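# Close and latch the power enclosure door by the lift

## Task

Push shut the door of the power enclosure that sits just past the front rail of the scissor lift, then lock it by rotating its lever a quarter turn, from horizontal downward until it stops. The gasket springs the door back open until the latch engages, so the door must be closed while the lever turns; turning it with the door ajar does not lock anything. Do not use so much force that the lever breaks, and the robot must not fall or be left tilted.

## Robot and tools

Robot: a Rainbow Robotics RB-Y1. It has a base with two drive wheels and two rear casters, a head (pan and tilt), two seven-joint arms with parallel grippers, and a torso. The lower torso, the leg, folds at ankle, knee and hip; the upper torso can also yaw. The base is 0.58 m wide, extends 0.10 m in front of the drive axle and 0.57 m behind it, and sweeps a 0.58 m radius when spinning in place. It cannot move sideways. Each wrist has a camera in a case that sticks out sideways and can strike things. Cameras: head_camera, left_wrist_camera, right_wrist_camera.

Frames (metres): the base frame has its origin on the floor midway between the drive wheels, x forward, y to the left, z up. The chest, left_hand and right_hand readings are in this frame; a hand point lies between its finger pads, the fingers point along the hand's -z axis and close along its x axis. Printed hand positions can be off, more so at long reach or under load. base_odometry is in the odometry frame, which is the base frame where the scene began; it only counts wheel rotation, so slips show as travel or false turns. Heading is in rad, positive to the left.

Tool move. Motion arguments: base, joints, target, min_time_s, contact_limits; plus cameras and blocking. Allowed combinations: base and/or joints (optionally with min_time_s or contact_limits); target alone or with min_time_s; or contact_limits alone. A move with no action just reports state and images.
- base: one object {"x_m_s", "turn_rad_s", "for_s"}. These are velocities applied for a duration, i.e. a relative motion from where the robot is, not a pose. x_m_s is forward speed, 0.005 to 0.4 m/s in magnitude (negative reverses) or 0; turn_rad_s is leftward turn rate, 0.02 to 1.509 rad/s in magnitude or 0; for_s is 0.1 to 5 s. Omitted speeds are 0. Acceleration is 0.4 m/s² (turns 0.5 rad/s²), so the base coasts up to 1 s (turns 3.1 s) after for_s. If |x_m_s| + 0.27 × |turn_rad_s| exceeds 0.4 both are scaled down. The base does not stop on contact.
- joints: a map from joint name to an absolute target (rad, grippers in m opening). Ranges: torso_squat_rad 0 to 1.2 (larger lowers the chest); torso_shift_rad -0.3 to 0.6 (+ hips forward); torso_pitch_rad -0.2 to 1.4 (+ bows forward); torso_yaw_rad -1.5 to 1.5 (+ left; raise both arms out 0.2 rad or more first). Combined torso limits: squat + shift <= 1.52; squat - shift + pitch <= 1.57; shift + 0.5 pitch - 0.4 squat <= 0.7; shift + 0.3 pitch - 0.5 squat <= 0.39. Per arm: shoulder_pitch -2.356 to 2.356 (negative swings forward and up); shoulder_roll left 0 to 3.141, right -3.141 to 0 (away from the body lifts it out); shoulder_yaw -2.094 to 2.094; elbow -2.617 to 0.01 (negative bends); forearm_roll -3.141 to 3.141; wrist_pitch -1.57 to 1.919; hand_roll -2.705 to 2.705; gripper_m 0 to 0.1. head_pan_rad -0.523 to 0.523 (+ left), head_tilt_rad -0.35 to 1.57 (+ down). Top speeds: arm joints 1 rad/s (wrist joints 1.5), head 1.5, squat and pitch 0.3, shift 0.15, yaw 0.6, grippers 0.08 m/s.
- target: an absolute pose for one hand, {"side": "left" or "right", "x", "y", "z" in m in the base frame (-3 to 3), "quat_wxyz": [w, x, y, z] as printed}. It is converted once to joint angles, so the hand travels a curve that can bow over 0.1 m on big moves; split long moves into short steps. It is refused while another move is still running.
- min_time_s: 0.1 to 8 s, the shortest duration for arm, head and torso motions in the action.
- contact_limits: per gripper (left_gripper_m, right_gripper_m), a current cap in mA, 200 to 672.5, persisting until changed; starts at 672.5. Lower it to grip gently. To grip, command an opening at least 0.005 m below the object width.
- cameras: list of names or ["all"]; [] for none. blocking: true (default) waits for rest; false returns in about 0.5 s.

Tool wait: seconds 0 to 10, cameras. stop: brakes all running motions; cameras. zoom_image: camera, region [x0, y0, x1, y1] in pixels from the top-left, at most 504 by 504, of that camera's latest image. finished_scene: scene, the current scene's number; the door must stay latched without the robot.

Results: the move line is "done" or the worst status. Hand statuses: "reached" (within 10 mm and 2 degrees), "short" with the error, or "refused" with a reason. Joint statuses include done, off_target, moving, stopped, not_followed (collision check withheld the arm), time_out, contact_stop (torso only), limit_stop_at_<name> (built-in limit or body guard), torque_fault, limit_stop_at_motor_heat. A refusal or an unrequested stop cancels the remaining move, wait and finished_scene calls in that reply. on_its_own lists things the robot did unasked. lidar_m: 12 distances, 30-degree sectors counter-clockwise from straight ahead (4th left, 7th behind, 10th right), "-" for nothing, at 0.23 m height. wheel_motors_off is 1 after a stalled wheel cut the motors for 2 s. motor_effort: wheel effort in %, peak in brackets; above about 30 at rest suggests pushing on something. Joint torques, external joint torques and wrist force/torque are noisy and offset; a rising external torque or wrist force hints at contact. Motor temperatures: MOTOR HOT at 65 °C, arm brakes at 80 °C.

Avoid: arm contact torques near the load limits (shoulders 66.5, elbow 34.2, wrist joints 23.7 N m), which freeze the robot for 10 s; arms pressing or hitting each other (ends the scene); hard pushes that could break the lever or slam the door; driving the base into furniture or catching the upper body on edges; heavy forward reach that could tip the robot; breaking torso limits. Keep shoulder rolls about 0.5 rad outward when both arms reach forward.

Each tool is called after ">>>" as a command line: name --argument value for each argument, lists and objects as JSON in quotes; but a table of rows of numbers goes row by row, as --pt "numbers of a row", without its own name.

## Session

>>> move --joints '{"head_tilt_rad":0.15,"head_pan_rad":0.5}' --cameras '["head_camera"]'

>>> move --joints '{"head_tilt_rad":0.15,"head_pan_rad":-0.45}' --cameras '["head_camera"]'

>>> move --joints '{"head_tilt_rad":0.9,"head_pan_rad":-0.5}' --cameras '["head_camera"]'

>>> move --joints '{"head_tilt_rad":0.9,"head_pan_rad":0.5}' --cameras '["head_camera"]'

Scene clock: 1.00 s.
Joint torques (N m): left_arm=[-2.88 1.12 -0.3 -1.44 0.07 -0.55 -0.24] | right_arm=[-2.65 -2.03 0.03 -0.65 0.15 -0.64 -0.05]
External joint torques (N m): left_arm=[-0.35 -0.34 -0.43 -0.06 0.06 -0.03 -0.23] | right_arm=[-0.86 -0.2 0.11 -0.42 0.12 -0.29 -0.05]
Motor temperatures (°C): left_arm=[39 48 38 45 40 43 52] | right_arm=[35 44 37 46 41 46 41]
Wrist force (N): left_arm=[-7.4 9.9 4.1] | right_arm=[-3.8 12.4 -3.1]
Wrist torque (N m): left_arm=[-0.65 -1.48 0.36] | right_arm=[-1.84 0.26 0.68]
Wrist force, peak (N): left_arm=[-7.4 10.2 4.1] | right_arm=[-3.5 13.1 -3.0]
move: done
base_odometry: x=+0.000 y=+0.000 heading=+0.000
lidar_m: 0.74 0.56 1.16 2.91 1.27 0.74 1.06 0.70 1.20 3.41 1.12 0.54
base_status: not commanded
joint_positions: torso_squat_rad=+0.350 torso_shift_rad=+0.000 torso_pitch_rad=+0.000 torso_yaw_rad=+0.000 left_shoulder_pitch_rad=+0.012 left_shoulder_roll_rad=+0.042 left_shoulder_yaw_rad=+0.031 left_elbow_rad=-0.253 left_forearm_roll_rad=-0.002 left_wrist_pitch_rad=+0.035 left_hand_roll_rad=-0.024 left_gripper_m=+0.099 right_shoulder_pitch_rad=-0.009 right_shoulder_roll_rad=-0.048 right_shoulder_yaw_rad=-0.003 right_elbow_rad=-0.131 right_forearm_roll_rad=-0.042 right_wrist_pitch_rad=-0.012 right_hand_roll_rad=+0.015 right_gripper_m=+0.101 head_pan_rad=+0.500 head_tilt_rad=+0.150
joint_status: all done
wheel_motors_off: 0
motor_effort: left_wheel=+1(1) right_wheel=+2(3)
chest: x=-0.2280 y=-0.0001 z=+1.2475 quat_wxyz=(+1.000, +0.000, +0.000, +0.000) (m; base frame)
left_hand: x=-0.1223 y=+0.2557 z=+0.5704 quat_wxyz=(+0.994, +0.024, -0.103, +0.002) (m; base frame)
right_hand: x=-0.1551 y=-0.2564 z=+0.5669 quat_wxyz=(+0.997, -0.023, -0.076, -0.012) (m; base frame)
pictures: head_camera
Images, in order (width x height): head_camera 896x504.

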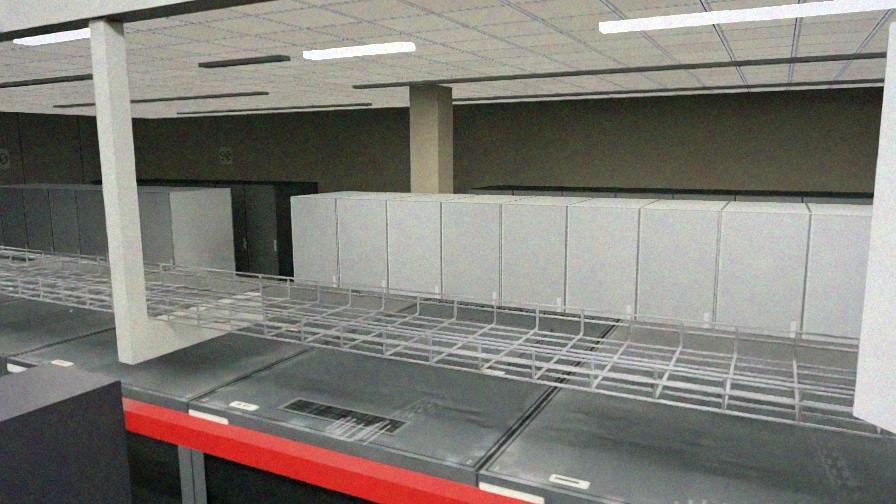

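Scene clock: 2.30 s.
Joint torques (N m): left_arm=[-2.66 1.22 -0.12 -1.45 0.08 -0.47 -0.27] | right_arm=[-2.02 -2.16 -0.02 -0.7 0.16 -0.71 -0.07]
External joint torques (N m): left_arm=[-0.13 -0.24 -0.25 -0.07 0.07 0.05 -0.26] | right_arm=[-0.22 -0.33 0.06 -0.46 0.13 -0.36 -0.08]
Wrist force (N): left_arm=[-7.3 9.8 4.3] | right_arm=[-3.7 12.5 -3.5]
Wrist torque (N m): left_arm=[-0.64 -1.46 0.36] | right_arm=[-1.87 0.28 0.69]
Wrist force, peak (N): left_arm=[-7.4 10.1 4.4] | right_arm=[-3.6 12.8 -3.7]
move: done
base_odometry: x=+0.000 y=+0.000 heading=+0.000
lidar_m: 0.74 0.56 1.15 2.90 1.27 0.75 1.06 0.70 1.21 3.41 1.11 0.54
base_status: not commanded
joint_positions: torso_squat_rad=+0.350 torso_shift_rad=+0.000 torso_pitch_rad=+0.000 torso_yaw_rad=+0.000 left_shoulder_pitch_rad=+0.012 left_shoulder_roll_rad=+0.042 left_shoulder_yaw_rad=+0.031 left_elbow_rad=-0.253 left_forearm_roll_rad=-0.002 left_wrist_pitch_rad=+0.035 left_hand_roll_rad=-0.024 left_gripper_m=+0.099 right_shoulder_pitch_rad=-0.009 right_shoulder_roll_rad=-0.048 right_shoulder_yaw_rad=-0.003 right_elbow_rad=-0.131 right_forearm_roll_rad=-0.042 right_wrist_pitch_rad=-0.012 right_hand_roll_rad=+0.015 right_gripper_m=+0.101 head_pan_rad=-0.450 head_tilt_rad=+0.150
joint_status: all done
wheel_motors_off: 0
motor_effort: left_wheel=+1(1) right_wheel=+0(2)
chest: x=-0.2280 y=-0.0001 z=+1.2475 quat_wxyz=(+1.000, +0.000, +0.000, +0.000) (m; base frame)
left_hand: x=-0.1223 y=+0.2557 z=+0.5704 quat_wxyz=(+0.994, +0.024, -0.103, +0.002) (m; base frame)
right_hand: x=-0.1551 y=-0.2564 z=+0.5669 quat_wxyz=(+0.997, -0.023, -0.076, -0.012) (m; base frame)
pictures: head_camera
Images, in order (width x height): head_camera 896x504.

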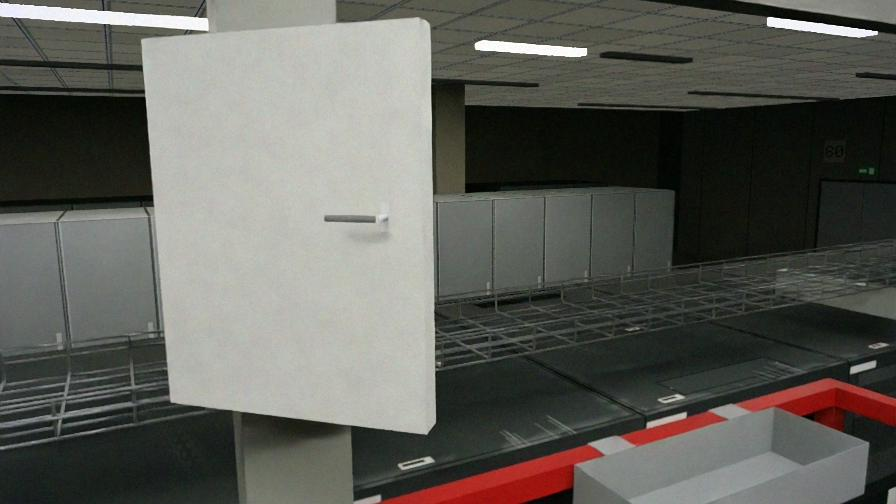

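Scene clock: 3.47 s.
Joint torques (N m): left_arm=[-2.7 1.26 -0.26 -1.37 0.03 -0.52 -0.16] | right_arm=[-1.96 -1.57 -0.11 -0.54 0.23 -0.63 0.01]
External joint torques (N m): left_arm=[-0.16 -0.2 -0.4 0.01 0.02 0 -0.15] | right_arm=[-0.16 0.26 -0.03 -0.3 0.2 -0.27 0]
Wrist force (N): left_arm=[-7.6 10.0 3.9] | right_arm=[-3.7 12.4 -3.5]
Wrist torque (N m): left_arm=[-0.63 -1.47 0.35] | right_arm=[-1.83 0.28 0.69]
Wrist force, peak (N): left_arm=[-7.5 10.2 4.4] | right_arm=[-3.3 13.3 -3.7]
move: done
base_odometry: x=+0.000 y=+0.000 heading=+0.000
lidar_m: 0.74 0.56 1.15 2.91 1.27 0.75 1.06 0.70 1.20 3.41 1.12 0.54
base_status: not commanded
joint_positions: torso_squat_rad=+0.350 torso_shift_rad=+0.000 torso_pitch_rad=+0.000 torso_yaw_rad=+0.000 left_shoulder_pitch_rad=+0.012 left_shoulder_roll_rad=+0.042 left_shoulder_yaw_rad=+0.031 left_elbow_rad=-0.253 left_forearm_roll_rad=-0.002 left_wrist_pitch_rad=+0.035 left_hand_roll_rad=-0.024 left_gripper_m=+0.099 right_shoulder_pitch_rad=-0.009 right_shoulder_roll_rad=-0.048 right_shoulder_yaw_rad=-0.003 right_elbow_rad=-0.131 right_forearm_roll_rad=-0.042 right_wrist_pitch_rad=-0.012 right_hand_roll_rad=+0.015 right_gripper_m=+0.101 head_pan_rad=-0.500 head_tilt_rad=+0.900
joint_status: all done
wheel_motors_off: 0
motor_effort: left_wheel=+1(1) right_wheel=+2(3)
chest: x=-0.2280 y=-0.0001 z=+1.2475 quat_wxyz=(+1.000, +0.000, +0.000, +0.000) (m; base frame)
left_hand: x=-0.1223 y=+0.2557 z=+0.5704 quat_wxyz=(+0.994, +0.024, -0.103, +0.002) (m; base frame)
right_hand: x=-0.1551 y=-0.2564 z=+0.5669 quat_wxyz=(+0.997, -0.023, -0.076, -0.012) (m; base frame)
pictures: head_camera
Images, in order (width x height): head_camera 896x504.

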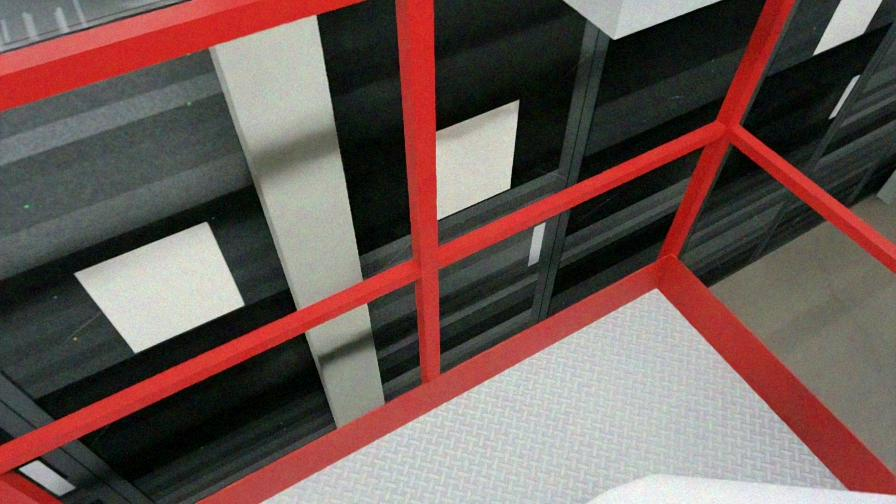

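Scene clock: 4.80 s.
Joint torques (N m): left_arm=[-2.53 1.18 -0.15 -1.44 -0.02 -0.52 -0.22] | right_arm=[-2.18 -1.61 -0.16 -0.59 0.16 -0.68 -0.07]
External joint torques (N m): left_arm=[0 -0.28 -0.28 -0.06 -0.03 0 -0.21] | right_arm=[-0.39 0.22 -0.08 -0.36 0.13 -0.33 -0.08]
Wrist force (N): left_arm=[-7.1 10.2 4.1] | right_arm=[-3.4 12.4 -3.4]
Wrist torque (N m): left_arm=[-0.68 -1.44 0.38] | right_arm=[-1.85 0.30 0.67]
Wrist force, peak (N): left_arm=[-7.7 10.2 4.1] | right_arm=[-3.8 12.9 -3.2]
move: done
base_odometry: x=+0.000 y=+0.000 heading=+0.000
lidar_m: 0.74 0.56 1.16 2.91 1.27 0.75 1.05 0.70 1.20 3.41 1.11 0.54
base_status: not commanded
joint_positions: torso_squat_rad=+0.350 torso_shift_rad=+0.000 torso_pitch_rad=+0.000 torso_yaw_rad=+0.000 left_shoulder_pitch_rad=+0.012 left_shoulder_roll_rad=+0.042 left_shoulder_yaw_rad=+0.031 left_elbow_rad=-0.253 left_forearm_roll_rad=-0.002 left_wrist_pitch_rad=+0.035 left_hand_roll_rad=-0.024 left_gripper_m=+0.099 right_shoulder_pitch_rad=-0.009 right_shoulder_roll_rad=-0.048 right_shoulder_yaw_rad=-0.003 right_elbow_rad=-0.131 right_forearm_roll_rad=-0.042 right_wrist_pitch_rad=-0.012 right_hand_roll_rad=+0.015 right_gripper_m=+0.101 head_pan_rad=+0.500 head_tilt_rad=+0.900
joint_status: all done
wheel_motors_off: 0
motor_effort: left_wheel=+1(1) right_wheel=+0(3)
chest: x=-0.2280 y=-0.0001 z=+1.2475 quat_wxyz=(+1.000, +0.000, +0.000, +0.000) (m; base frame)
left_hand: x=-0.1223 y=+0.2557 z=+0.5704 quat_wxyz=(+0.994, +0.024, -0.103, +0.002) (m; base frame)
right_hand: x=-0.1551 y=-0.2564 z=+0.5669 quat_wxyz=(+0.997, -0.023, -0.076, -0.012) (m; base frame)
pictures: head_camera
Images, in order (width x height): head_camera 896x504.

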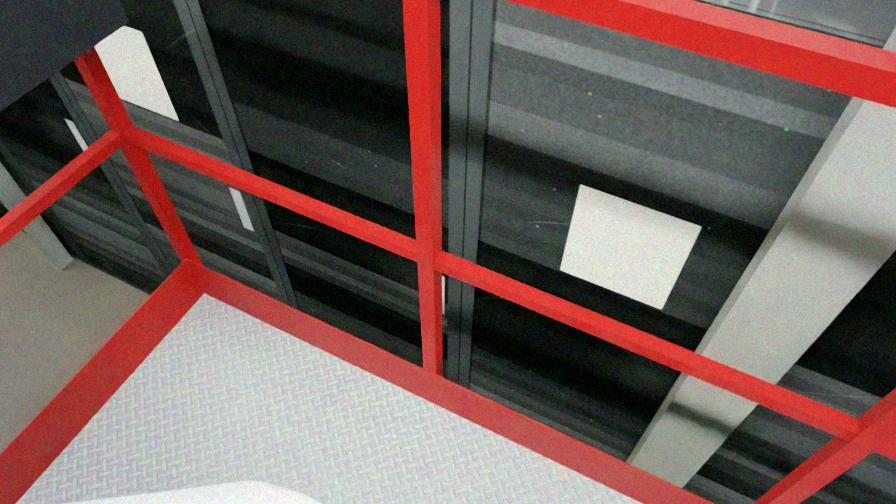

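>>> move --base '{"turn_rad_s":0.5,"for_s":1.0}' --joints '{"torso_squat_rad":0.2,"left_gripper_m":0.0,"right_gripper_m":0.0,"left_shoulder_pitch_rad":1.2,"right_shoulder_pitch_rad":1.2,"left_shoulder_roll_rad":0.3,"right_shoulder_roll_rad":-0.3,"left_elbow_rad":-1.3,"right_elbow_rad":-1.3,"head_tilt_rad":0.2,"head_pan_rad":-0.05}'

>>> move --base '{"x_m_s":0.15,"for_s":1.0}' --joints '{"left_elbow_rad":-2.3,"right_elbow_rad":-2.3}' --cameras '["right_wrist_camera","head_camera"]'

Scene clock: 26.50 s.
Joint torques (N m): left_arm=[14.38 7.08 4.13 -0.62 0.03 -0.45 -0.18] | right_arm=[15.48 -7.21 -4.03 -0.39 0.04 -0.68 -0.04]
External joint torques (N m): left_arm=[-1.27 -0.39 -0.11 -0.57 0.01 -0.18 -0.18] | right_arm=[-0.16 0.15 0 -0.39 0.03 -0.36 -0.05]
Wrist force (N): left_arm=[-6.9 8.0 4.5] | right_arm=[-3.4 14.6 -3.2]
Wrist torque (N m): left_arm=[-0.59 -1.44 0.36] | right_arm=[-2.02 0.27 0.68]
Wrist force, peak (N): left_arm=[-7.9 10.0 4.1] | right_arm=[-3.6 14.6 -3.7]
move: done
base_odometry: x=+0.000 y=+0.000 heading=+0.500
lidar_m: 0.56 1.14 2.91 1.27 0.75 1.08 0.73 1.20 3.63 1.12 0.53 0.74
base_status: done (sent for 1 of 1 s)
joint_positions: torso_squat_rad=+0.200 torso_shift_rad=+0.000 torso_pitch_rad=+0.000 torso_yaw_rad=+0.000 left_shoulder_pitch_rad=+1.200 left_shoulder_roll_rad=+0.300 left_shoulder_yaw_rad=+0.031 left_elbow_rad=-1.300 left_forearm_roll_rad=-0.002 left_wrist_pitch_rad=+0.035 left_hand_roll_rad=-0.024 left_gripper_m=+0.000 right_shoulder_pitch_rad=+1.200 right_shoulder_roll_rad=-0.300 right_shoulder_yaw_rad=-0.003 right_elbow_rad=-1.300 right_forearm_roll_rad=-0.042 right_wrist_pitch_rad=-0.012 right_hand_roll_rad=+0.015 right_gripper_m=+0.001 head_pan_rad=-0.050 head_tilt_rad=+0.200
joint_status: all done
wheel_motors_off: 0
motor_effort: left_wheel=+4(23) right_wheel=+15(52)
chest: x=-0.2280 y=-0.0002 z=+1.2760 quat_wxyz=(+1.000, +0.000, +0.000, +0.000) (m; base frame)
left_hand: x=-0.4650 y=+0.4246 z=+0.7745 quat_wxyz=(+0.983, +0.181, -0.034, +0.009) (m; base frame)
right_hand: x=-0.4531 y=-0.4123 z=+0.7707 quat_wxyz=(+0.984, -0.167, -0.062, -0.027) (m; base frame)

Scene clock: 28.73 s.
Joint torques (N m): left_arm=[7.39 3.76 3.6 -7.8 0.05 -1.44 -0.29] | right_arm=[8.45 -4.08 -3.91 -7.72 0.26 -1.94 -0.03]
External joint torques (N m): left_arm=[0.39 -0.33 -0.23 0.79 0.02 0.26 -0.26] | right_arm=[0.98 0.11 -0.25 0.45 0.08 -0.25 -0.07]
Wrist force (N): left_arm=[-10.9 7.6 7.8] | right_arm=[-8.1 13.8 0.9]
Wrist torque (N m): left_arm=[-0.51 -1.66 0.39] | right_arm=[-1.92 -0.03 0.64]
Wrist force, peak (N): left_arm=[-11.1 8.2 7.7] | right_arm=[-8.4 14.4 0.4]
move: done
base_odometry: x=+0.131 y=+0.072 heading=+0.501
lidar_m: 0.42 0.41 2.46 1.28 0.84 1.23 0.88 1.34 3.08 0.49 0.63 0.69
base_status: done (sent for 1 of 1 s)
joint_positions: torso_squat_rad=+0.200 torso_shift_rad=+0.000 torso_pitch_rad=+0.000 torso_yaw_rad=+0.000 left_shoulder_pitch_rad=+1.200 left_shoulder_roll_rad=+0.300 left_shoulder_yaw_rad=+0.031 left_elbow_rad=-2.300 left_forearm_roll_rad=-0.002 left_wrist_pitch_rad=+0.035 left_hand_roll_rad=-0.024 left_gripper_m=+0.000 right_shoulder_pitch_rad=+1.200 right_shoulder_roll_rad=-0.300 right_shoulder_yaw_rad=-0.003 right_elbow_rad=-2.300 right_forearm_roll_rad=-0.042 right_wrist_pitch_rad=-0.012 right_hand_roll_rad=+0.015 right_gripper_m=+0.001 head_pan_rad=-0.050 head_tilt_rad=+0.200
joint_status: all done
wheel_motors_off: 0
motor_effort: left_wheel=+7(33) right_wheel=-9(47)
chest: x=-0.2279 y=-0.0002 z=+1.2760 quat_wxyz=(+1.000, +0.000, +0.000, +0.000) (m; base frame)
left_hand: x=-0.0588 y=+0.3645 z=+0.9997 quat_wxyz=(+0.844, +0.175, -0.501, -0.078) (m; base frame)
right_hand: x=-0.0531 y=-0.3508 z=+1.0048 quat_wxyz=(+0.836, -0.146, -0.526, +0.056) (m; base frame)
pictures: head_camera, right_wrist_camera
Images, in order (width x height): head_camera 896x504, right_wrist_camera 644x364.

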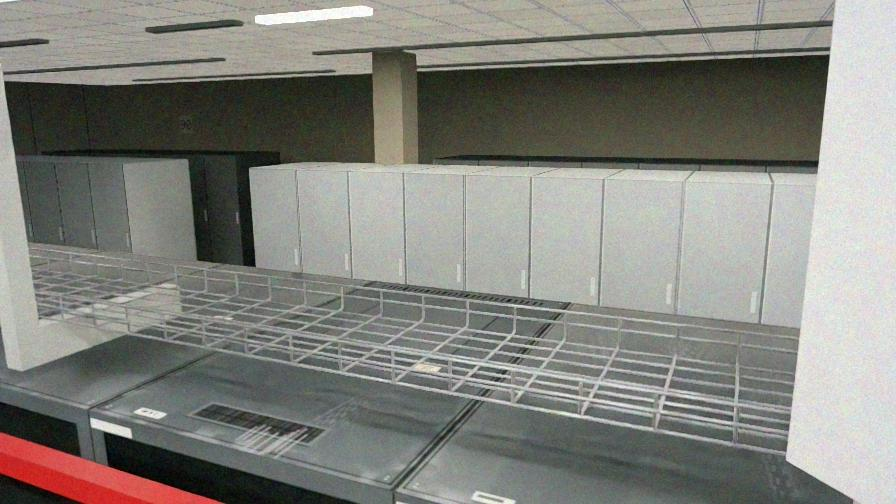

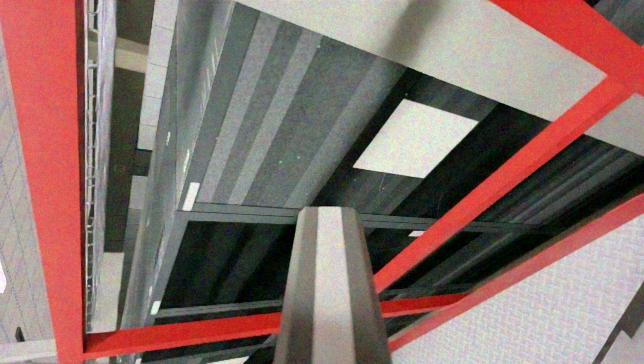

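>>> move --base '{"turn_rad_s":-0.5,"for_s":1.0}' --joints '{"left_shoulder_pitch_rad":0.1,"left_shoulder_roll_rad":0.4}'

>>> move --base '{"turn_rad_s":-0.5,"for_s":1.0}' --joints '{"right_shoulder_pitch_rad":0.1,"right_shoulder_roll_rad":-0.5}' --cameras '["all"]'

Scene clock: 36.07 s.
Joint torques (N m): left_arm=[-8.14 5.46 3.85 -8.25 0 -1.35 -0.29] | right_arm=[8.05 -3.8 -3.46 -8.27 0.2 -2.06 -0.05]
External joint torques (N m): left_arm=[0.47 0.36 -0.28 0.41 -0.03 0.11 -0.25] | right_arm=[0.59 0.4 0.21 -0.1 0.02 -0.37 -0.09]
Wrist force (N): left_arm=[-10.2 7.2 13.3] | right_arm=[-7.8 14.1 0.6]
Wrist torque (N m): left_arm=[-0.42 -1.62 0.42] | right_arm=[-1.95 0.02 0.65]
Wrist force, peak (N): left_arm=[-10.9 7.4 13.6] | right_arm=[-7.8 14.8 0.3]
move: done
base_odometry: x=+0.131 y=+0.072 heading=+0.001
lidar_m: 0.69 0.42 0.43 2.64 1.29 0.84 1.19 0.85 1.34 2.86 0.49 0.63
base_status: done (sent for 1 of 1 s)
joint_positions: torso_squat_rad=+0.200 torso_shift_rad=+0.000 torso_pitch_rad=+0.000 torso_yaw_rad=+0.000 left_shoulder_pitch_rad=+0.100 left_shoulder_roll_rad=+0.400 left_shoulder_yaw_rad=+0.031 left_elbow_rad=-2.300 left_forearm_roll_rad=-0.002 left_wrist_pitch_rad=+0.035 left_hand_roll_rad=-0.024 left_gripper_m=+0.000 right_shoulder_pitch_rad=+1.200 right_shoulder_roll_rad=-0.300 right_shoulder_yaw_rad=-0.003 right_elbow_rad=-2.300 right_forearm_roll_rad=-0.042 right_wrist_pitch_rad=-0.012 right_hand_roll_rad=+0.015 right_gripper_m=+0.001 head_pan_rad=-0.050 head_tilt_rad=+0.200
joint_status: all done
wheel_motors_off: 0
motor_effort: left_wheel=+10(30) right_wheel=+3(46)
chest: x=-0.2280 y=-0.0001 z=+1.2760 quat_wxyz=(+1.000, +0.000, +0.000, +0.000) (m; base frame)
left_hand: x=+0.1915 y=+0.2388 z=+1.3393 quat_wxyz=(+0.455, +0.116, -0.865, -0.177) (m; base frame)
right_hand: x=-0.0532 y=-0.3508 z=+1.0048 quat_wxyz=(+0.836, -0.146, -0.526, +0.056) (m; base frame)

Scene clock: 38.47 s.
Joint torques (N m): left_arm=[-7.89 5.68 3.99 -8.29 0.05 -1.26 -0.23] | right_arm=[-7.94 -7.69 -5.22 -7.72 0.2 -1.73 0.04]
External joint torques (N m): left_arm=[0.73 0.59 -0.13 0.38 0.02 0.2 -0.19] | right_arm=[0.19 -1.33 -0.37 0.17 0.06 -0.37 0]
Wrist force (N): left_arm=[-10.8 7.2 13.2] | right_arm=[-6.7 15.3 6.3]
Wrist torque (N m): left_arm=[-0.41 -1.70 0.40] | right_arm=[-2.09 0.07 0.61]
Wrist force, peak (N): left_arm=[-10.7 7.5 13.9] | right_arm=[-7.2 15.7 6.5]
move: done
base_odometry: x=+0.131 y=+0.072 heading=-0.498
lidar_m: 0.63 0.68 0.41 0.43 2.82 1.28 0.80 1.20 0.85 1.33 1.16 0.49
base_status: done (sent for 1 of 1 s)
joint_positions: torso_squat_rad=+0.200 torso_shift_rad=+0.000 torso_pitch_rad=+0.000 torso_yaw_rad=+0.000 left_shoulder_pitch_rad=+0.100 left_shoulder_roll_rad=+0.400 left_shoulder_yaw_rad=+0.031 left_elbow_rad=-2.300 left_forearm_roll_rad=-0.002 left_wrist_pitch_rad=+0.035 left_hand_roll_rad=-0.024 left_gripper_m=+0.000 right_shoulder_pitch_rad=+0.100 right_shoulder_roll_rad=-0.500 right_shoulder_yaw_rad=-0.003 right_elbow_rad=-2.300 right_forearm_roll_rad=-0.042 right_wrist_pitch_rad=-0.012 right_hand_roll_rad=+0.015 right_gripper_m=+0.001 head_pan_rad=-0.050 head_tilt_rad=+0.200
joint_status: all done
wheel_motors_off: 0
motor_effort: left_wheel=+11(26) right_wheel=+1(14)
chest: x=-0.2280 y=-0.0001 z=+1.2760 quat_wxyz=(+1.000, +0.000, +0.000, +0.000) (m; base frame)
left_hand: x=+0.1915 y=+0.2388 z=+1.3392 quat_wxyz=(+0.455, +0.116, -0.865, -0.177) (m; base frame)
right_hand: x=+0.1853 y=-0.2224 z=+1.3417 quat_wxyz=(+0.438, -0.094, -0.867, +0.217) (m; base frame)
pictures: head_camera, left_wrist_camera, right_wrist_camera
Images, in order (width x height): head_camera 896x504, left_wrist_camera 644x364, right_wrist_camera 644x364.

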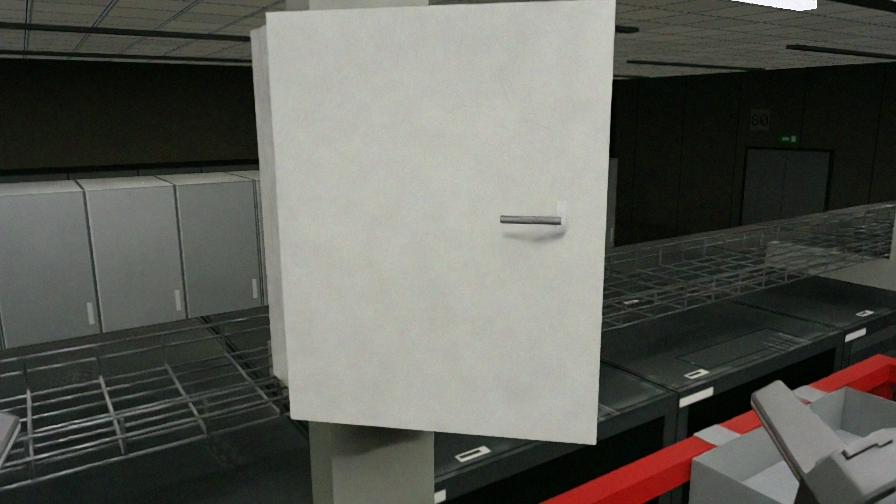

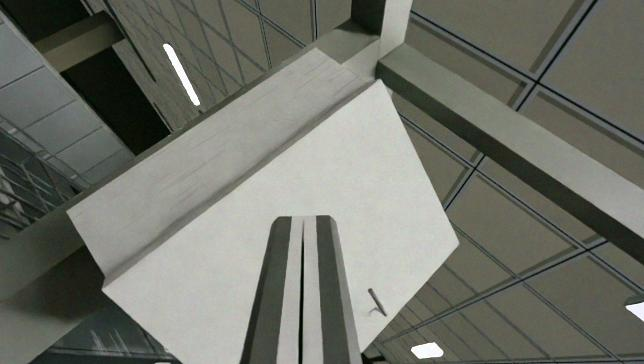

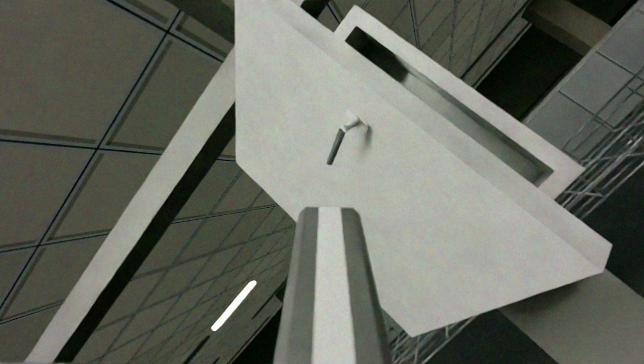

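>>> move --target '{"side":"left","x":0.28,"y":0.10,"z":1.34,"quat_wxyz":[0.7036,-0.0706,-0.7036,-0.0706]}'

>>> move --target '{"side":"left","x":0.35,"y":-0.035,"z":1.29,"quat_wxyz":[0.7062,-0.0353,-0.7062,-0.0353]}' --cameras '["head_camera","left_wrist_camera"]'

Scene clock: 43.47 s.
Joint torques (N m): left_arm=[-14.79 0.01 1.2 -6.59 -0.29 -2 -0.21] | right_arm=[-8.32 -7.96 -5.15 -8.07 0.25 -1.76 -0.13]
External joint torques (N m): left_arm=[0.49 0.28 0.33 0.41 -0.09 -0.01 -0.15] | right_arm=[-0.2 -1.6 -0.31 -0.18 0.11 -0.4 -0.16]
Wrist force (N): left_arm=[-12.3 10.2 10.2] | right_arm=[-7.0 15.1 6.3]
Wrist torque (N m): left_arm=[-0.68 -1.75 0.42] | right_arm=[-2.10 0.02 0.62]
Wrist force, peak (N): left_arm=[-11.3 7.5 14.2] | right_arm=[-7.1 15.7 6.3]
move: done
base_odometry: x=+0.131 y=+0.072 heading=-0.498
lidar_m: 0.64 0.68 0.41 0.43 2.82 1.29 0.81 1.20 0.85 1.33 1.17 0.49
base_status: not commanded
joint_positions: torso_squat_rad=+0.200 torso_shift_rad=+0.000 torso_pitch_rad=+0.000 torso_yaw_rad=+0.000 left_shoulder_pitch_rad=-0.502 left_shoulder_roll_rad=+0.000 left_shoulder_yaw_rad=-0.108 left_elbow_rad=-2.225 left_forearm_roll_rad=-0.068 left_wrist_pitch_rad=+1.121 left_hand_roll_rad=+0.118 left_gripper_m=+0.000 right_shoulder_pitch_rad=+0.100 right_shoulder_roll_rad=-0.500 right_shoulder_yaw_rad=-0.003 right_elbow_rad=-2.300 right_forearm_roll_rad=-0.042 right_wrist_pitch_rad=-0.012 right_hand_roll_rad=+0.015 right_gripper_m=+0.001 head_pan_rad=-0.050 head_tilt_rad=+0.200
joint_status: all done
wheel_motors_off: 0
motor_effort: left_wheel=+11(11) right_wheel=+3(4)
chest: x=-0.2280 y=-0.0002 z=+1.2760 quat_wxyz=(+1.000, +0.000, +0.000, +0.000) (m; base frame)
left_hand: x=+0.2796 y=+0.0999 z=+1.3402 quat_wxyz=(+0.703, -0.071, -0.704, -0.071) (m; base frame)
left_hand_status: reached (checked arc, planned for 1.0 s): 1 mm and 0.2 deg off.
right_hand: x=+0.1853 y=-0.2225 z=+1.3417 quat_wxyz=(+0.438, -0.094, -0.867, +0.217) (m; base frame)

Scene clock: 44.80 s.
Joint torques (N m): left_arm=[-19.58 -0.99 4.73 -8.2 -0.89 -1.13 -0.62] | right_arm=[-8.4 -7.81 -5.05 -7.94 0.22 -1.81 -0.08]
External joint torques (N m): left_arm=[-0.32 0.24 0.35 0.45 0.36 0.15 -0.57] | right_arm=[-0.28 -1.45 -0.2 -0.05 0.08 -0.45 -0.11]
Wrist force (N): left_arm=[-12.6 10.0 10.4] | right_arm=[-7.0 15.0 6.2]
Wrist torque (N m): left_arm=[-0.63 -1.76 0.41] | right_arm=[-2.07 0.03 0.65]
Wrist force, peak (N): left_arm=[-12.9 10.7 11.0] | right_arm=[-7.4 15.4 6.2]
move: done
base_odometry: x=+0.131 y=+0.072 heading=-0.498
lidar_m: 0.64 0.69 0.41 0.43 2.82 1.28 0.81 1.19 0.85 1.33 1.16 0.49
base_status: not commanded
joint_positions: torso_squat_rad=+0.200 torso_shift_rad=+0.000 torso_pitch_rad=+0.000 torso_yaw_rad=+0.000 left_shoulder_pitch_rad=-0.827 left_shoulder_roll_rad=+0.000 left_shoulder_yaw_rad=-0.519 left_elbow_rad=-1.551 left_forearm_roll_rad=-0.610 left_wrist_pitch_rad=+0.994 left_hand_roll_rad=+0.880 left_gripper_m=+0.000 right_shoulder_pitch_rad=+0.100 right_shoulder_roll_rad=-0.500 right_shoulder_yaw_rad=-0.003 right_elbow_rad=-2.300 right_forearm_roll_rad=-0.042 right_wrist_pitch_rad=-0.012 right_hand_roll_rad=+0.015 right_gripper_m=+0.001 head_pan_rad=-0.050 head_tilt_rad=+0.200
joint_status: all done
wheel_motors_off: 0
motor_effort: left_wheel=+11(11) right_wheel=+3(5)
chest: x=-0.2280 y=-0.0001 z=+1.2760 quat_wxyz=(+1.000, +0.000, +0.000, +0.000) (m; base frame)
left_hand: x=+0.3499 y=-0.0349 z=+1.2902 quat_wxyz=(+0.706, -0.036, -0.706, -0.036) (m; base frame)
left_hand_status: reached (checked arc, planned for 1.0 s): 0 mm and 0.1 deg off.
right_hand: x=+0.1853 y=-0.2225 z=+1.3417 quat_wxyz=(+0.438, -0.094, -0.867, +0.217) (m; base frame)
pictures: head_camera, left_wrist_camera
Images, in order (width x height): head_camera 896x504, left_wrist_camera 644x364.

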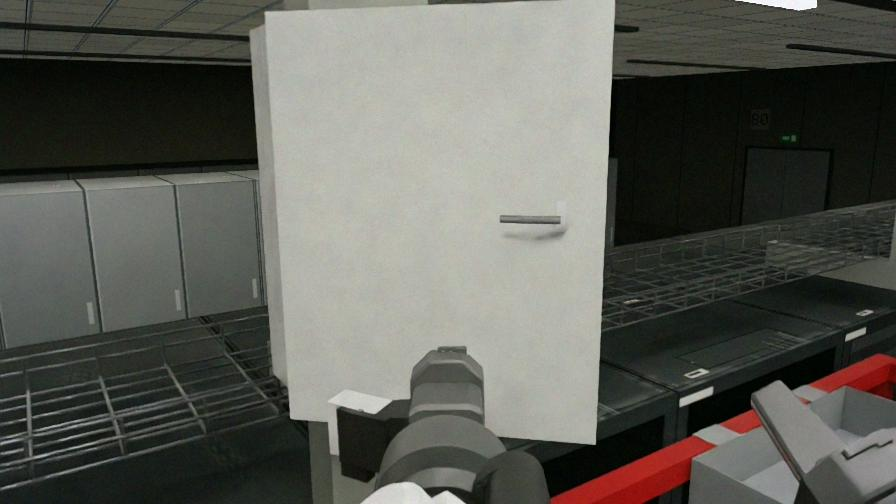

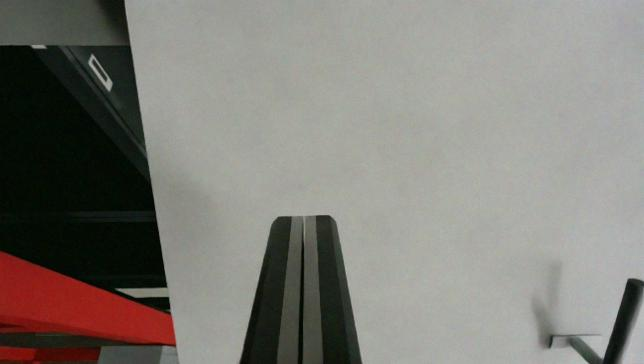

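>>> move --joints '{"torso_shift_rad":0.22}' --min_time_s 2.5 --cameras '["head_camera"]'

>>> move --joints '{"torso_shift_rad":0.255}' --min_time_s 1 --cameras '["head_camera"]'

Scene clock: 49.63 s.
Joint torques (N m): left_arm=[-19.77 -0.97 4.84 -7.83 -0.97 -0.91 -0.62] | right_arm=[-8.3 -7.63 -5.09 -7.84 0.28 -1.75 -0.11]
External joint torques (N m): left_arm=[-0.51 0.27 0.46 0.82 0.29 0.37 -0.57] | right_arm=[-0.19 -1.27 -0.24 0.06 0.14 -0.38 -0.14]
Wrist force (N): left_arm=[-12.1 9.9 10.0] | right_arm=[-6.7 15.1 6.5]
Wrist torque (N m): left_arm=[-0.59 -1.71 0.41] | right_arm=[-2.06 0.06 0.62]
Wrist force, peak (N): left_arm=[-12.6 9.9 17.2] | right_arm=[-7.2 15.7 6.3]
move: done
base_odometry: x=+0.131 y=+0.072 heading=-0.498
lidar_m: 0.64 0.69 0.41 0.43 2.82 1.29 0.81 1.20 0.85 1.34 1.16 0.49
base_status: not commanded
joint_positions: torso_squat_rad=+0.200 torso_shift_rad=+0.220 torso_pitch_rad=+0.000 torso_yaw_rad=+0.000 left_shoulder_pitch_rad=-0.827 left_shoulder_roll_rad=+0.000 left_shoulder_yaw_rad=-0.519 left_elbow_rad=-1.551 left_forearm_roll_rad=-0.610 left_wrist_pitch_rad=+0.994 left_hand_roll_rad=+0.880 left_gripper_m=+0.000 right_shoulder_pitch_rad=+0.100 right_shoulder_roll_rad=-0.500 right_shoulder_yaw_rad=-0.003 right_elbow_rad=-2.300 right_forearm_roll_rad=-0.042 right_wrist_pitch_rad=-0.012 right_hand_roll_rad=+0.015 right_gripper_m=+0.001 head_pan_rad=-0.050 head_tilt_rad=+0.200
joint_status: all done
wheel_motors_off: 0
motor_effort: left_wheel=+11(11) right_wheel=+2(5)
chest: x=-0.0783 y=-0.0001 z=+1.2594 quat_wxyz=(+1.000, +0.000, +0.000, +0.000) (m; base frame)
left_hand: x=+0.4995 y=-0.0349 z=+1.2737 quat_wxyz=(+0.706, -0.036, -0.706, -0.036) (m; base frame)
right_hand: x=+0.3350 y=-0.2225 z=+1.3251 quat_wxyz=(+0.438, -0.094, -0.867, +0.217) (m; base frame)
pictures: head_camera
Images, in order (width x height): head_camera 896x504.

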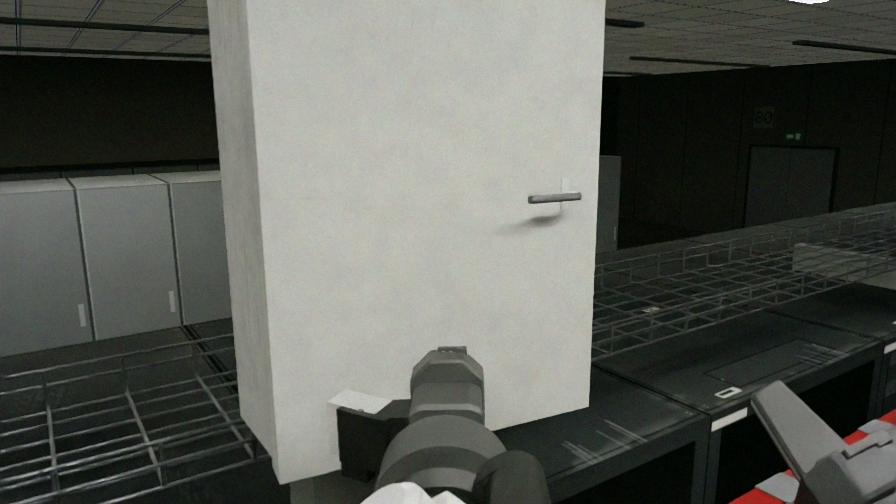

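Scene clock: 50.93 s.
Joint torques (N m): left_arm=[-19.21 5.58 12.04 -3.58 -2.23 0.37 -0.56] | right_arm=[-8.05 -7.95 -4.53 -7.95 0.34 -1.81 0.07]
External joint torques (N m): left_arm=[0.02 6.85 7.65 5.06 -0.98 1.64 -0.51] | right_arm=[0.08 -1.59 0.32 -0.06 0.2 -0.44 0.03]
Wrist force (N): left_arm=[-13.0 1.1 37.2] | right_arm=[-7.3 15.4 6.2]
Wrist torque (N m): left_arm=[-0.61 -1.83 0.35] | right_arm=[-2.12 0.00 0.65]
Wrist force, peak (N): left_arm=[-13.4 0.0 40.3] | right_arm=[-7.1 15.6 6.1]
move: done
base_odometry: x=+0.131 y=+0.072 heading=-0.498
lidar_m: 0.63 0.68 0.41 0.43 2.83 1.28 0.80 1.20 0.85 1.34 1.17 0.49
base_status: not commanded
joint_positions: torso_squat_rad=+0.200 torso_shift_rad=+0.254 torso_pitch_rad=-0.001 torso_yaw_rad=+0.000 left_shoulder_pitch_rad=-0.827 left_shoulder_roll_rad=-0.002 left_shoulder_yaw_rad=-0.521 left_elbow_rad=-1.552 left_forearm_roll_rad=-0.609 left_wrist_pitch_rad=+0.994 left_hand_roll_rad=+0.880 left_gripper_m=+0.000 right_shoulder_pitch_rad=+0.100 right_shoulder_roll_rad=-0.500 right_shoulder_yaw_rad=-0.003 right_elbow_rad=-2.300 right_forearm_roll_rad=-0.042 right_wrist_pitch_rad=-0.012 right_hand_roll_rad=+0.015 right_gripper_m=+0.001 head_pan_rad=-0.050 head_tilt_rad=+0.200
joint_status: all done
wheel_motors_off: 0
motor_effort: left_wheel=+11(12) right_wheel=+4(4)
chest: x=-0.0556 y=-0.0002 z=+1.2539 quat_wxyz=(+1.000, +0.000, +0.000, +0.000) (m; base frame)
left_hand: x=+0.5214 y=-0.0367 z=+1.2690 quat_wxyz=(+0.705, -0.037, -0.707, -0.037) (m; base frame)
right_hand: x=+0.3576 y=-0.2226 z=+1.3200 quat_wxyz=(+0.438, -0.094, -0.868, +0.217) (m; base frame)
pictures: head_camera
Images, in order (width x height): head_camera 896x504.

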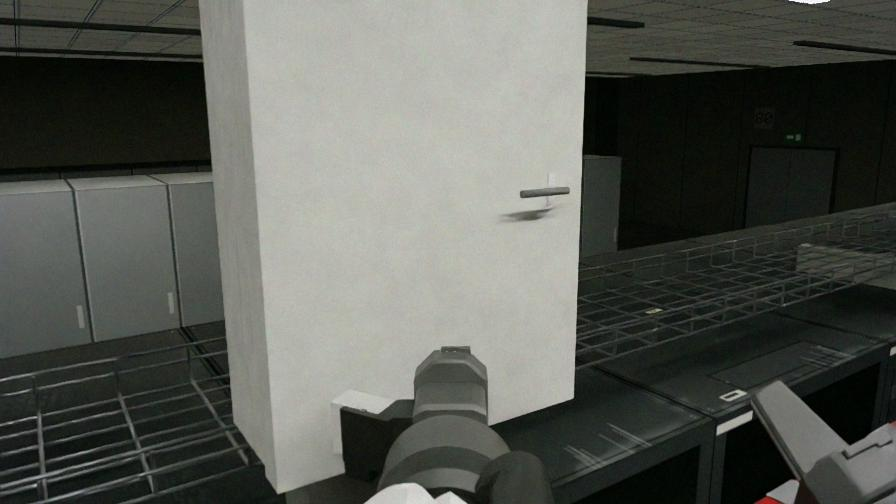

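>>> move --joints '{"torso_shift_rad":0.268}' --min_time_s 1 --cameras '["head_camera","left_wrist_camera"]'

>>> zoom_image --camera "head_camera" --region '[460, 100, 640, 270]'

Scene clock: 54.07 s.
Joint torques (N m): left_arm=[-16.72 15.29 22.88 3.03 -3.57 2.28 -0.45] | right_arm=[-8.21 -8.16 -4.86 -7.85 0.21 -1.79 -0.09]
External joint torques (N m): left_arm=[2.49 16.59 18.47 11.65 -2.32 3.56 -0.4] | right_arm=[-0.05 -1.8 -0.02 0.03 0.07 -0.43 -0.13]
Wrist force (N): left_arm=[-14.7 -12.4 74.3] | right_arm=[-6.7 15.3 6.1]
Wrist torque (N m): left_arm=[-0.66 -2.09 0.28] | right_arm=[-2.09 0.05 0.62]
Wrist force, peak (N): left_arm=[-14.3 -12.5 75.4] | right_arm=[-7.3 15.3 6.6]
move: done
base_odometry: x=+0.131 y=+0.072 heading=-0.498
lidar_m: 0.64 0.68 0.41 0.43 2.82 1.28 0.81 1.20 0.85 1.33 1.16 0.49
base_status: not commanded
joint_positions: torso_squat_rad=+0.200 torso_shift_rad=+0.267 torso_pitch_rad=-0.002 torso_yaw_rad=+0.000 left_shoulder_pitch_rad=-0.827 left_shoulder_roll_rad=-0.004 left_shoulder_yaw_rad=-0.523 left_elbow_rad=-1.554 left_forearm_roll_rad=-0.609 left_wrist_pitch_rad=+0.994 left_hand_roll_rad=+0.879 left_gripper_m=+0.000 right_shoulder_pitch_rad=+0.100 right_shoulder_roll_rad=-0.500 right_shoulder_yaw_rad=-0.003 right_elbow_rad=-2.300 right_forearm_roll_rad=-0.042 right_wrist_pitch_rad=-0.012 right_hand_roll_rad=+0.015 right_gripper_m=+0.001 head_pan_rad=-0.050 head_tilt_rad=+0.200
joint_status: all done
wheel_motors_off: 0
motor_effort: left_wheel=+13(13) right_wheel=+15(18)
chest: x=-0.0480 y=-0.0003 z=+1.2517 quat_wxyz=(+1.000, +0.000, -0.001, +0.000) (m; base frame)
left_hand: x=+0.5278 y=-0.0394 z=+1.2683 quat_wxyz=(+0.704, -0.039, -0.708, -0.038) (m; base frame)
right_hand: x=+0.3651 y=-0.2229 z=+1.3183 quat_wxyz=(+0.437, -0.094, -0.868, +0.217) (m; base frame)
pictures: head_camera, left_wrist_camera
Images, in order (width x height): head_camera 896x504, left_wrist_camera 644x364.

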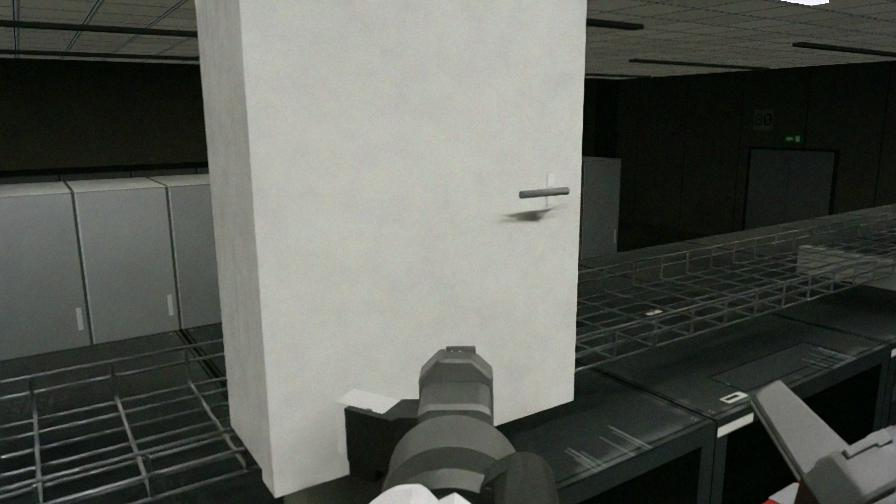

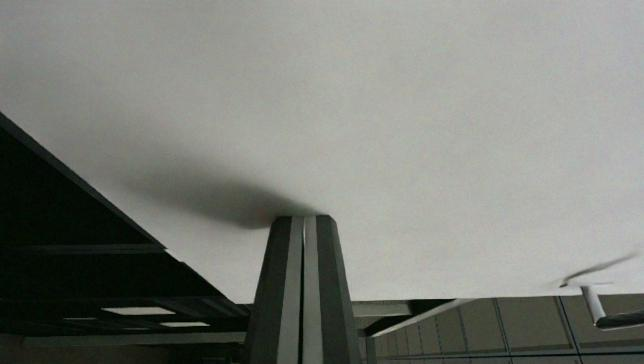

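Scaled by 2.800.

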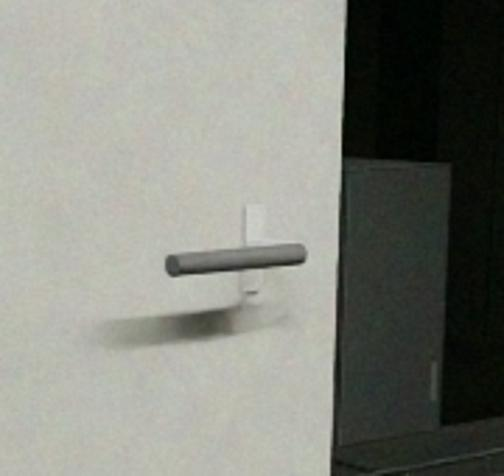

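>>> move --target '{"side":"right","x":0.38,"y":-0.36,"z":1.50,"quat_wxyz":[0.685,0.175,-0.685,0.175]}'

>>> move --target '{"side":"right","x":0.48,"y":-0.17,"z":1.53,"quat_wxyz":[0.817,0.1329,-0.5206,0.2087]}'

>>> move --target '{"side":"right","x":0.5425,"y":-0.104,"z":1.476,"quat_wxyz":[0.817,0.1329,-0.5206,0.2087]}' --cameras '["head_camera","right_wrist_camera"]'

>>> zoom_image --camera "head_camera" --region '[460, 100, 640, 270]'

Scene clock: 60.47 s.
Joint torques (N m): left_arm=[-16.07 15.9 22.62 3.03 -3.51 2.47 -0.45] | right_arm=[-8.4 -17.61 -9.66 0.5 0.21 -2.49 -0.05]
External joint torques (N m): left_arm=[3.15 17.2 18.2 11.64 -2.25 3.77 -0.4] | right_arm=[0.34 -0.77 -0.01 -0.26 0.35 -0.66 -0.1]
Wrist force (N): left_arm=[-13.5 -11.8 68.9] | right_arm=[-8.7 12.3 3.2]
Wrist torque (N m): left_arm=[-0.75 -2.11 0.26] | right_arm=[-1.89 -0.02 0.62]
Wrist force, peak (N): left_arm=[-14.9 -11.2 77.4] | right_arm=[-5.1 16.8 6.9]
move: done
base_odometry: x=+0.131 y=+0.072 heading=-0.499
lidar_m: 0.63 0.69 0.41 0.43 2.81 1.28 0.81 1.20 0.85 1.33 2.66 0.49
base_status: not commanded
joint_positions: torso_squat_rad=+0.200 torso_shift_rad=+0.267 torso_pitch_rad=-0.002 torso_yaw_rad=+0.000 left_shoulder_pitch_rad=-0.828 left_shoulder_roll_rad=-0.004 left_shoulder_yaw_rad=-0.523 left_elbow_rad=-1.554 left_forearm_roll_rad=-0.609 left_wrist_pitch_rad=+0.994 left_hand_roll_rad=+0.879 left_gripper_m=+0.000 right_shoulder_pitch_rad=+0.041 right_shoulder_roll_rad=-1.555 right_shoulder_yaw_rad=-0.681 right_elbow_rad=-1.817 right_forearm_roll_rad=-2.099 right_wrist_pitch_rad=+0.659 right_hand_roll_rad=+0.294 right_gripper_m=+0.001 head_pan_rad=-0.050 head_tilt_rad=+0.200
joint_status: all done
wheel_motors_off: 0
motor_effort: left_wheel=+13(13) right_wheel=+21(23)
chest: x=-0.0479 y=-0.0004 z=+1.2517 quat_wxyz=(+1.000, +0.000, -0.001, +0.000) (m; base frame)
left_hand: x=+0.5277 y=-0.0395 z=+1.2684 quat_wxyz=(+0.704, -0.039, -0.708, -0.039) (m; base frame)
right_hand: x=+0.3799 y=-0.3599 z=+1.5001 quat_wxyz=(+0.685, +0.175, -0.685, +0.175) (m; base frame)
right_hand_status: reached (checked arc, planned for 1.7 s): 0 mm and 0.1 deg off.

Scene clock: 62.20 s.
Joint torques (N m): left_arm=[-15.01 17.14 23.7 3.84 -3.7 2.61 -0.41] | right_arm=[-15.04 -1.55 -7.79 7.22 0.44 -2.26 -0.13]
External joint torques (N m): left_arm=[4.19 18.44 19.28 12.46 -2.44 3.89 -0.35] | right_arm=[0.03 0.73 -1.12 -0.35 0.38 -0.52 -0.18]
Wrist force (N): left_arm=[-13.9 -12.3 73.5] | right_arm=[-8.1 12.3 0.5]
Wrist torque (N m): left_arm=[-0.67 -2.09 0.29] | right_arm=[-1.84 0.03 0.62]
Wrist force, peak (N): left_arm=[-13.0 -12.6 80.5] | right_arm=[-9.7 13.0 2.6]
move: done
base_odometry: x=+0.131 y=+0.072 heading=-0.499
lidar_m: 0.63 0.69 0.42 0.43 2.82 1.28 0.81 1.20 0.85 1.34 2.66 0.49
base_status: not commanded
joint_positions: torso_squat_rad=+0.200 torso_shift_rad=+0.267 torso_pitch_rad=-0.002 torso_yaw_rad=+0.000 left_shoulder_pitch_rad=-0.828 left_shoulder_roll_rad=-0.005 left_shoulder_yaw_rad=-0.523 left_elbow_rad=-1.554 left_forearm_roll_rad=-0.609 left_wrist_pitch_rad=+0.993 left_hand_roll_rad=+0.879 left_gripper_m=+0.000 right_shoulder_pitch_rad=+0.488 right_shoulder_roll_rad=-2.627 right_shoulder_yaw_rad=-0.835 right_elbow_rad=-1.334 right_forearm_roll_rad=-2.639 right_wrist_pitch_rad=+0.641 right_hand_roll_rad=+0.169 right_gripper_m=+0.001 head_pan_rad=-0.050 head_tilt_rad=+0.200
joint_status: all done
wheel_motors_off: 0
motor_effort: left_wheel=+14(14) right_wheel=+22(23)
chest: x=-0.0479 y=-0.0004 z=+1.2517 quat_wxyz=(+1.000, +0.000, -0.001, +0.000) (m; base frame)
left_hand: x=+0.5276 y=-0.0399 z=+1.2686 quat_wxyz=(+0.704, -0.039, -0.708, -0.039) (m; base frame)
right_hand: x=+0.4799 y=-0.1699 z=+1.5298 quat_wxyz=(+0.817, +0.133, -0.521, +0.208) (m; base frame)
right_hand_status: reached (checked arc, planned for 1.4 s): 0 mm and 0.1 deg off.

Scene clock: 63.27 s.
Joint torques (N m): left_arm=[-14.74 17.19 23.54 3.92 -3.7 2.43 -0.35] | right_arm=[-19.67 4.42 -7.11 8.12 0.16 -1.81 -0.28]
External joint torques (N m): left_arm=[4.46 18.49 19.13 12.54 -2.45 3.73 -0.3] | right_arm=[-0.81 1.21 -1.21 -0.21 0.03 -0.06 -0.33]
Wrist force (N): left_arm=[-14.1 -11.4 73.4] | right_arm=[-8.3 12.3 0.3]
Wrist torque (N m): left_arm=[-0.61 -2.08 0.27] | right_arm=[-1.86 0.02 0.65]
Wrist force, peak (N): left_arm=[-13.2 -13.8 85.7] | right_arm=[-9.4 12.6 -1.4]
move: done
base_odometry: x=+0.131 y=+0.072 heading=-0.499
lidar_m: 0.63 0.69 0.42 0.42 2.82 1.28 0.81 1.20 0.85 1.33 2.66 0.49
base_status: not commanded
joint_positions: torso_squat_rad=+0.200 torso_shift_rad=+0.267 torso_pitch_rad=-0.002 torso_yaw_rad=+0.000 left_shoulder_pitch_rad=-0.828 left_shoulder_roll_rad=-0.005 left_shoulder_yaw_rad=-0.523 left_elbow_rad=-1.554 left_forearm_roll_rad=-0.609 left_wrist_pitch_rad=+0.993 left_hand_roll_rad=+0.879 left_gripper_m=+0.000 right_shoulder_pitch_rad=+0.696 right_shoulder_roll_rad=-2.869 right_shoulder_yaw_rad=-0.887 right_elbow_rad=-1.211 right_forearm_roll_rad=-2.688 right_wrist_pitch_rad=+0.465 right_hand_roll_rad=+0.151 right_gripper_m=+0.001 head_pan_rad=-0.050 head_tilt_rad=+0.200
joint_status: all done
wheel_motors_off: 0
motor_effort: left_wheel=+14(14) right_wheel=+23(24)
chest: x=-0.0479 y=-0.0004 z=+1.2517 quat_wxyz=(+1.000, +0.000, -0.001, +0.000) (m; base frame)
left_hand: x=+0.5276 y=-0.0400 z=+1.2687 quat_wxyz=(+0.704, -0.039, -0.708, -0.039) (m; base frame)
right_hand: x=+0.5420 y=-0.1041 z=+1.4755 quat_wxyz=(+0.817, +0.133, -0.521, +0.208) (m; base frame)
right_hand_status: reached (checked arc, planned for 0.6 s): 1 mm and 0.1 deg off.
pictures: head_camera, right_wrist_camera
Images, in order (width x height): head_camera 896x504, right_wrist_camera 644x364.

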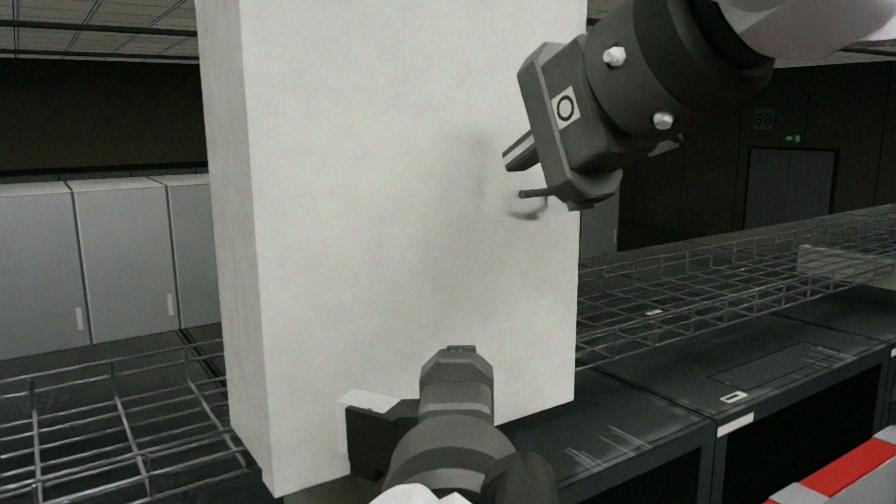

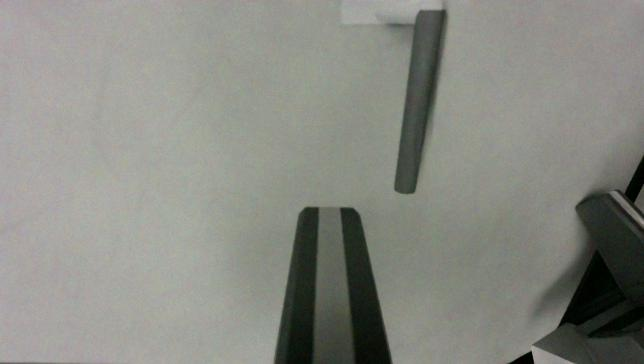

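Scaled by 2.800.

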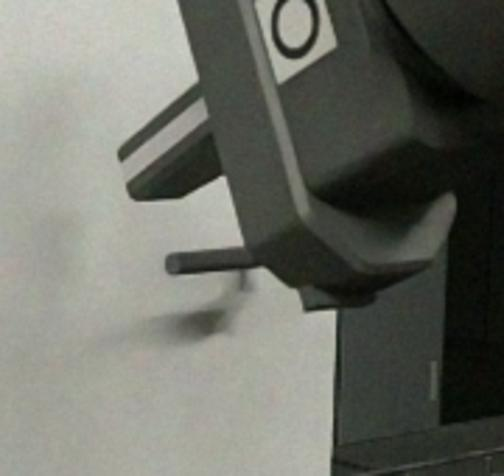

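>>> move --target '{"side":"right","x":0.552,"y":-0.122,"z":1.474,"quat_wxyz":[0.817,0.1329,-0.5206,0.2087]}' --min_time_s 0.8 --cameras '["head_camera"]'

>>> zoom_image --camera "head_camera" --region '[460, 100, 640, 270]'

Scene clock: 72.83 s.
Joint torques (N m): left_arm=[-14.63 17.34 23.76 3.93 -3.67 2.49 -0.39] | right_arm=[-19.38 4.76 -8.44 7.6 -0.17 -2.01 0.19]
External joint torques (N m): left_arm=[4.56 18.65 19.34 12.54 -2.42 3.77 -0.34] | right_arm=[0.03 1.66 -2.3 -0.38 -0.23 -0.28 0.14]
Wrist force (N): left_arm=[-13.7 -12.7 74.3] | right_arm=[-8.0 12.3 0.6]
Wrist torque (N m): left_arm=[-0.63 -2.06 0.28] | right_arm=[-1.84 0.02 0.66]
Wrist force, peak (N): left_arm=[-14.2 -12.4 74.7] | right_arm=[-8.6 12.6 0.3]
move: done
base_odometry: x=+0.131 y=+0.072 heading=-0.499
lidar_m: 0.64 0.69 0.42 0.43 2.82 1.28 0.80 1.20 0.85 1.34 2.66 0.49
base_status: not commanded
joint_positions: torso_squat_rad=+0.200 torso_shift_rad=+0.267 torso_pitch_rad=-0.002 torso_yaw_rad=+0.000 left_shoulder_pitch_rad=-0.828 left_shoulder_roll_rad=-0.005 left_shoulder_yaw_rad=-0.523 left_elbow_rad=-1.554 left_forearm_roll_rad=-0.609 left_wrist_pitch_rad=+0.993 left_hand_roll_rad=+0.879 left_gripper_m=+0.000 right_shoulder_pitch_rad=+0.755 right_shoulder_roll_rad=-2.851 right_shoulder_yaw_rad=-0.929 right_elbow_rad=-1.146 right_forearm_roll_rad=-2.703 right_wrist_pitch_rad=+0.506 right_hand_roll_rad=+0.222 right_gripper_m=+0.001 head_pan_rad=-0.050 head_tilt_rad=+0.200
joint_status: all done
wheel_motors_off: 0
motor_effort: left_wheel=+13(14) right_wheel=+24(25)
chest: x=-0.0479 y=-0.0004 z=+1.2517 quat_wxyz=(+1.000, +0.000, -0.001, +0.000) (m; base frame)
left_hand: x=+0.5276 y=-0.0400 z=+1.2687 quat_wxyz=(+0.704, -0.039, -0.708, -0.039) (m; base frame)
right_hand: x=+0.5520 y=-0.1219 z=+1.4738 quat_wxyz=(+0.817, +0.133, -0.521, +0.209) (m; base frame)
right_hand_status: reached (checked arc, planned for 0.8 s): 0 mm and 0.0 deg off.
pictures: head_camera
Images, in order (width x height): head_camera 896x504.

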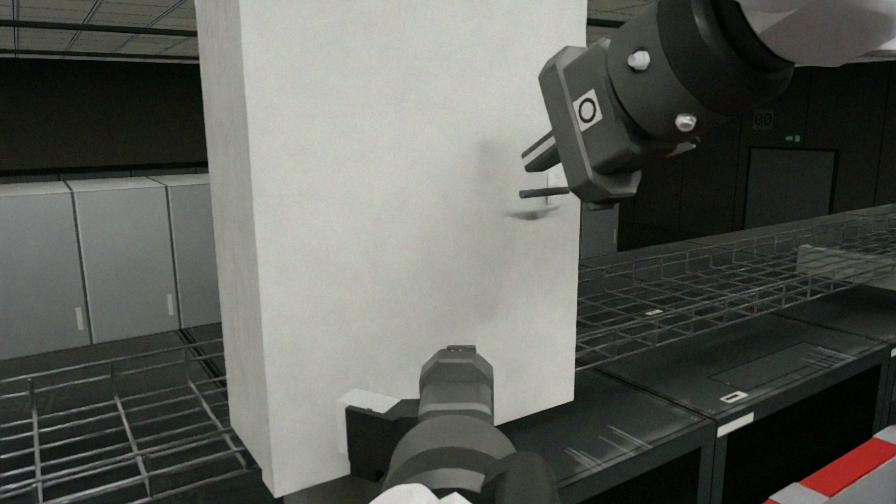

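Scaled by 2.800.

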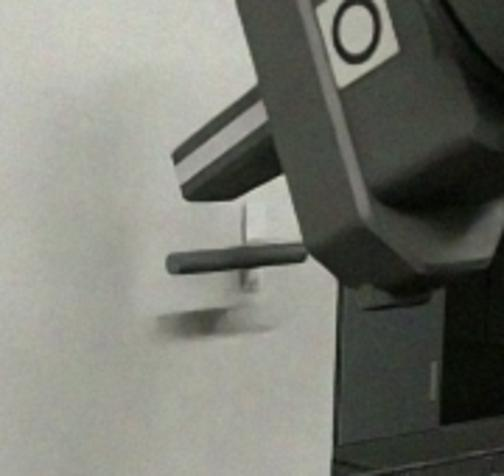

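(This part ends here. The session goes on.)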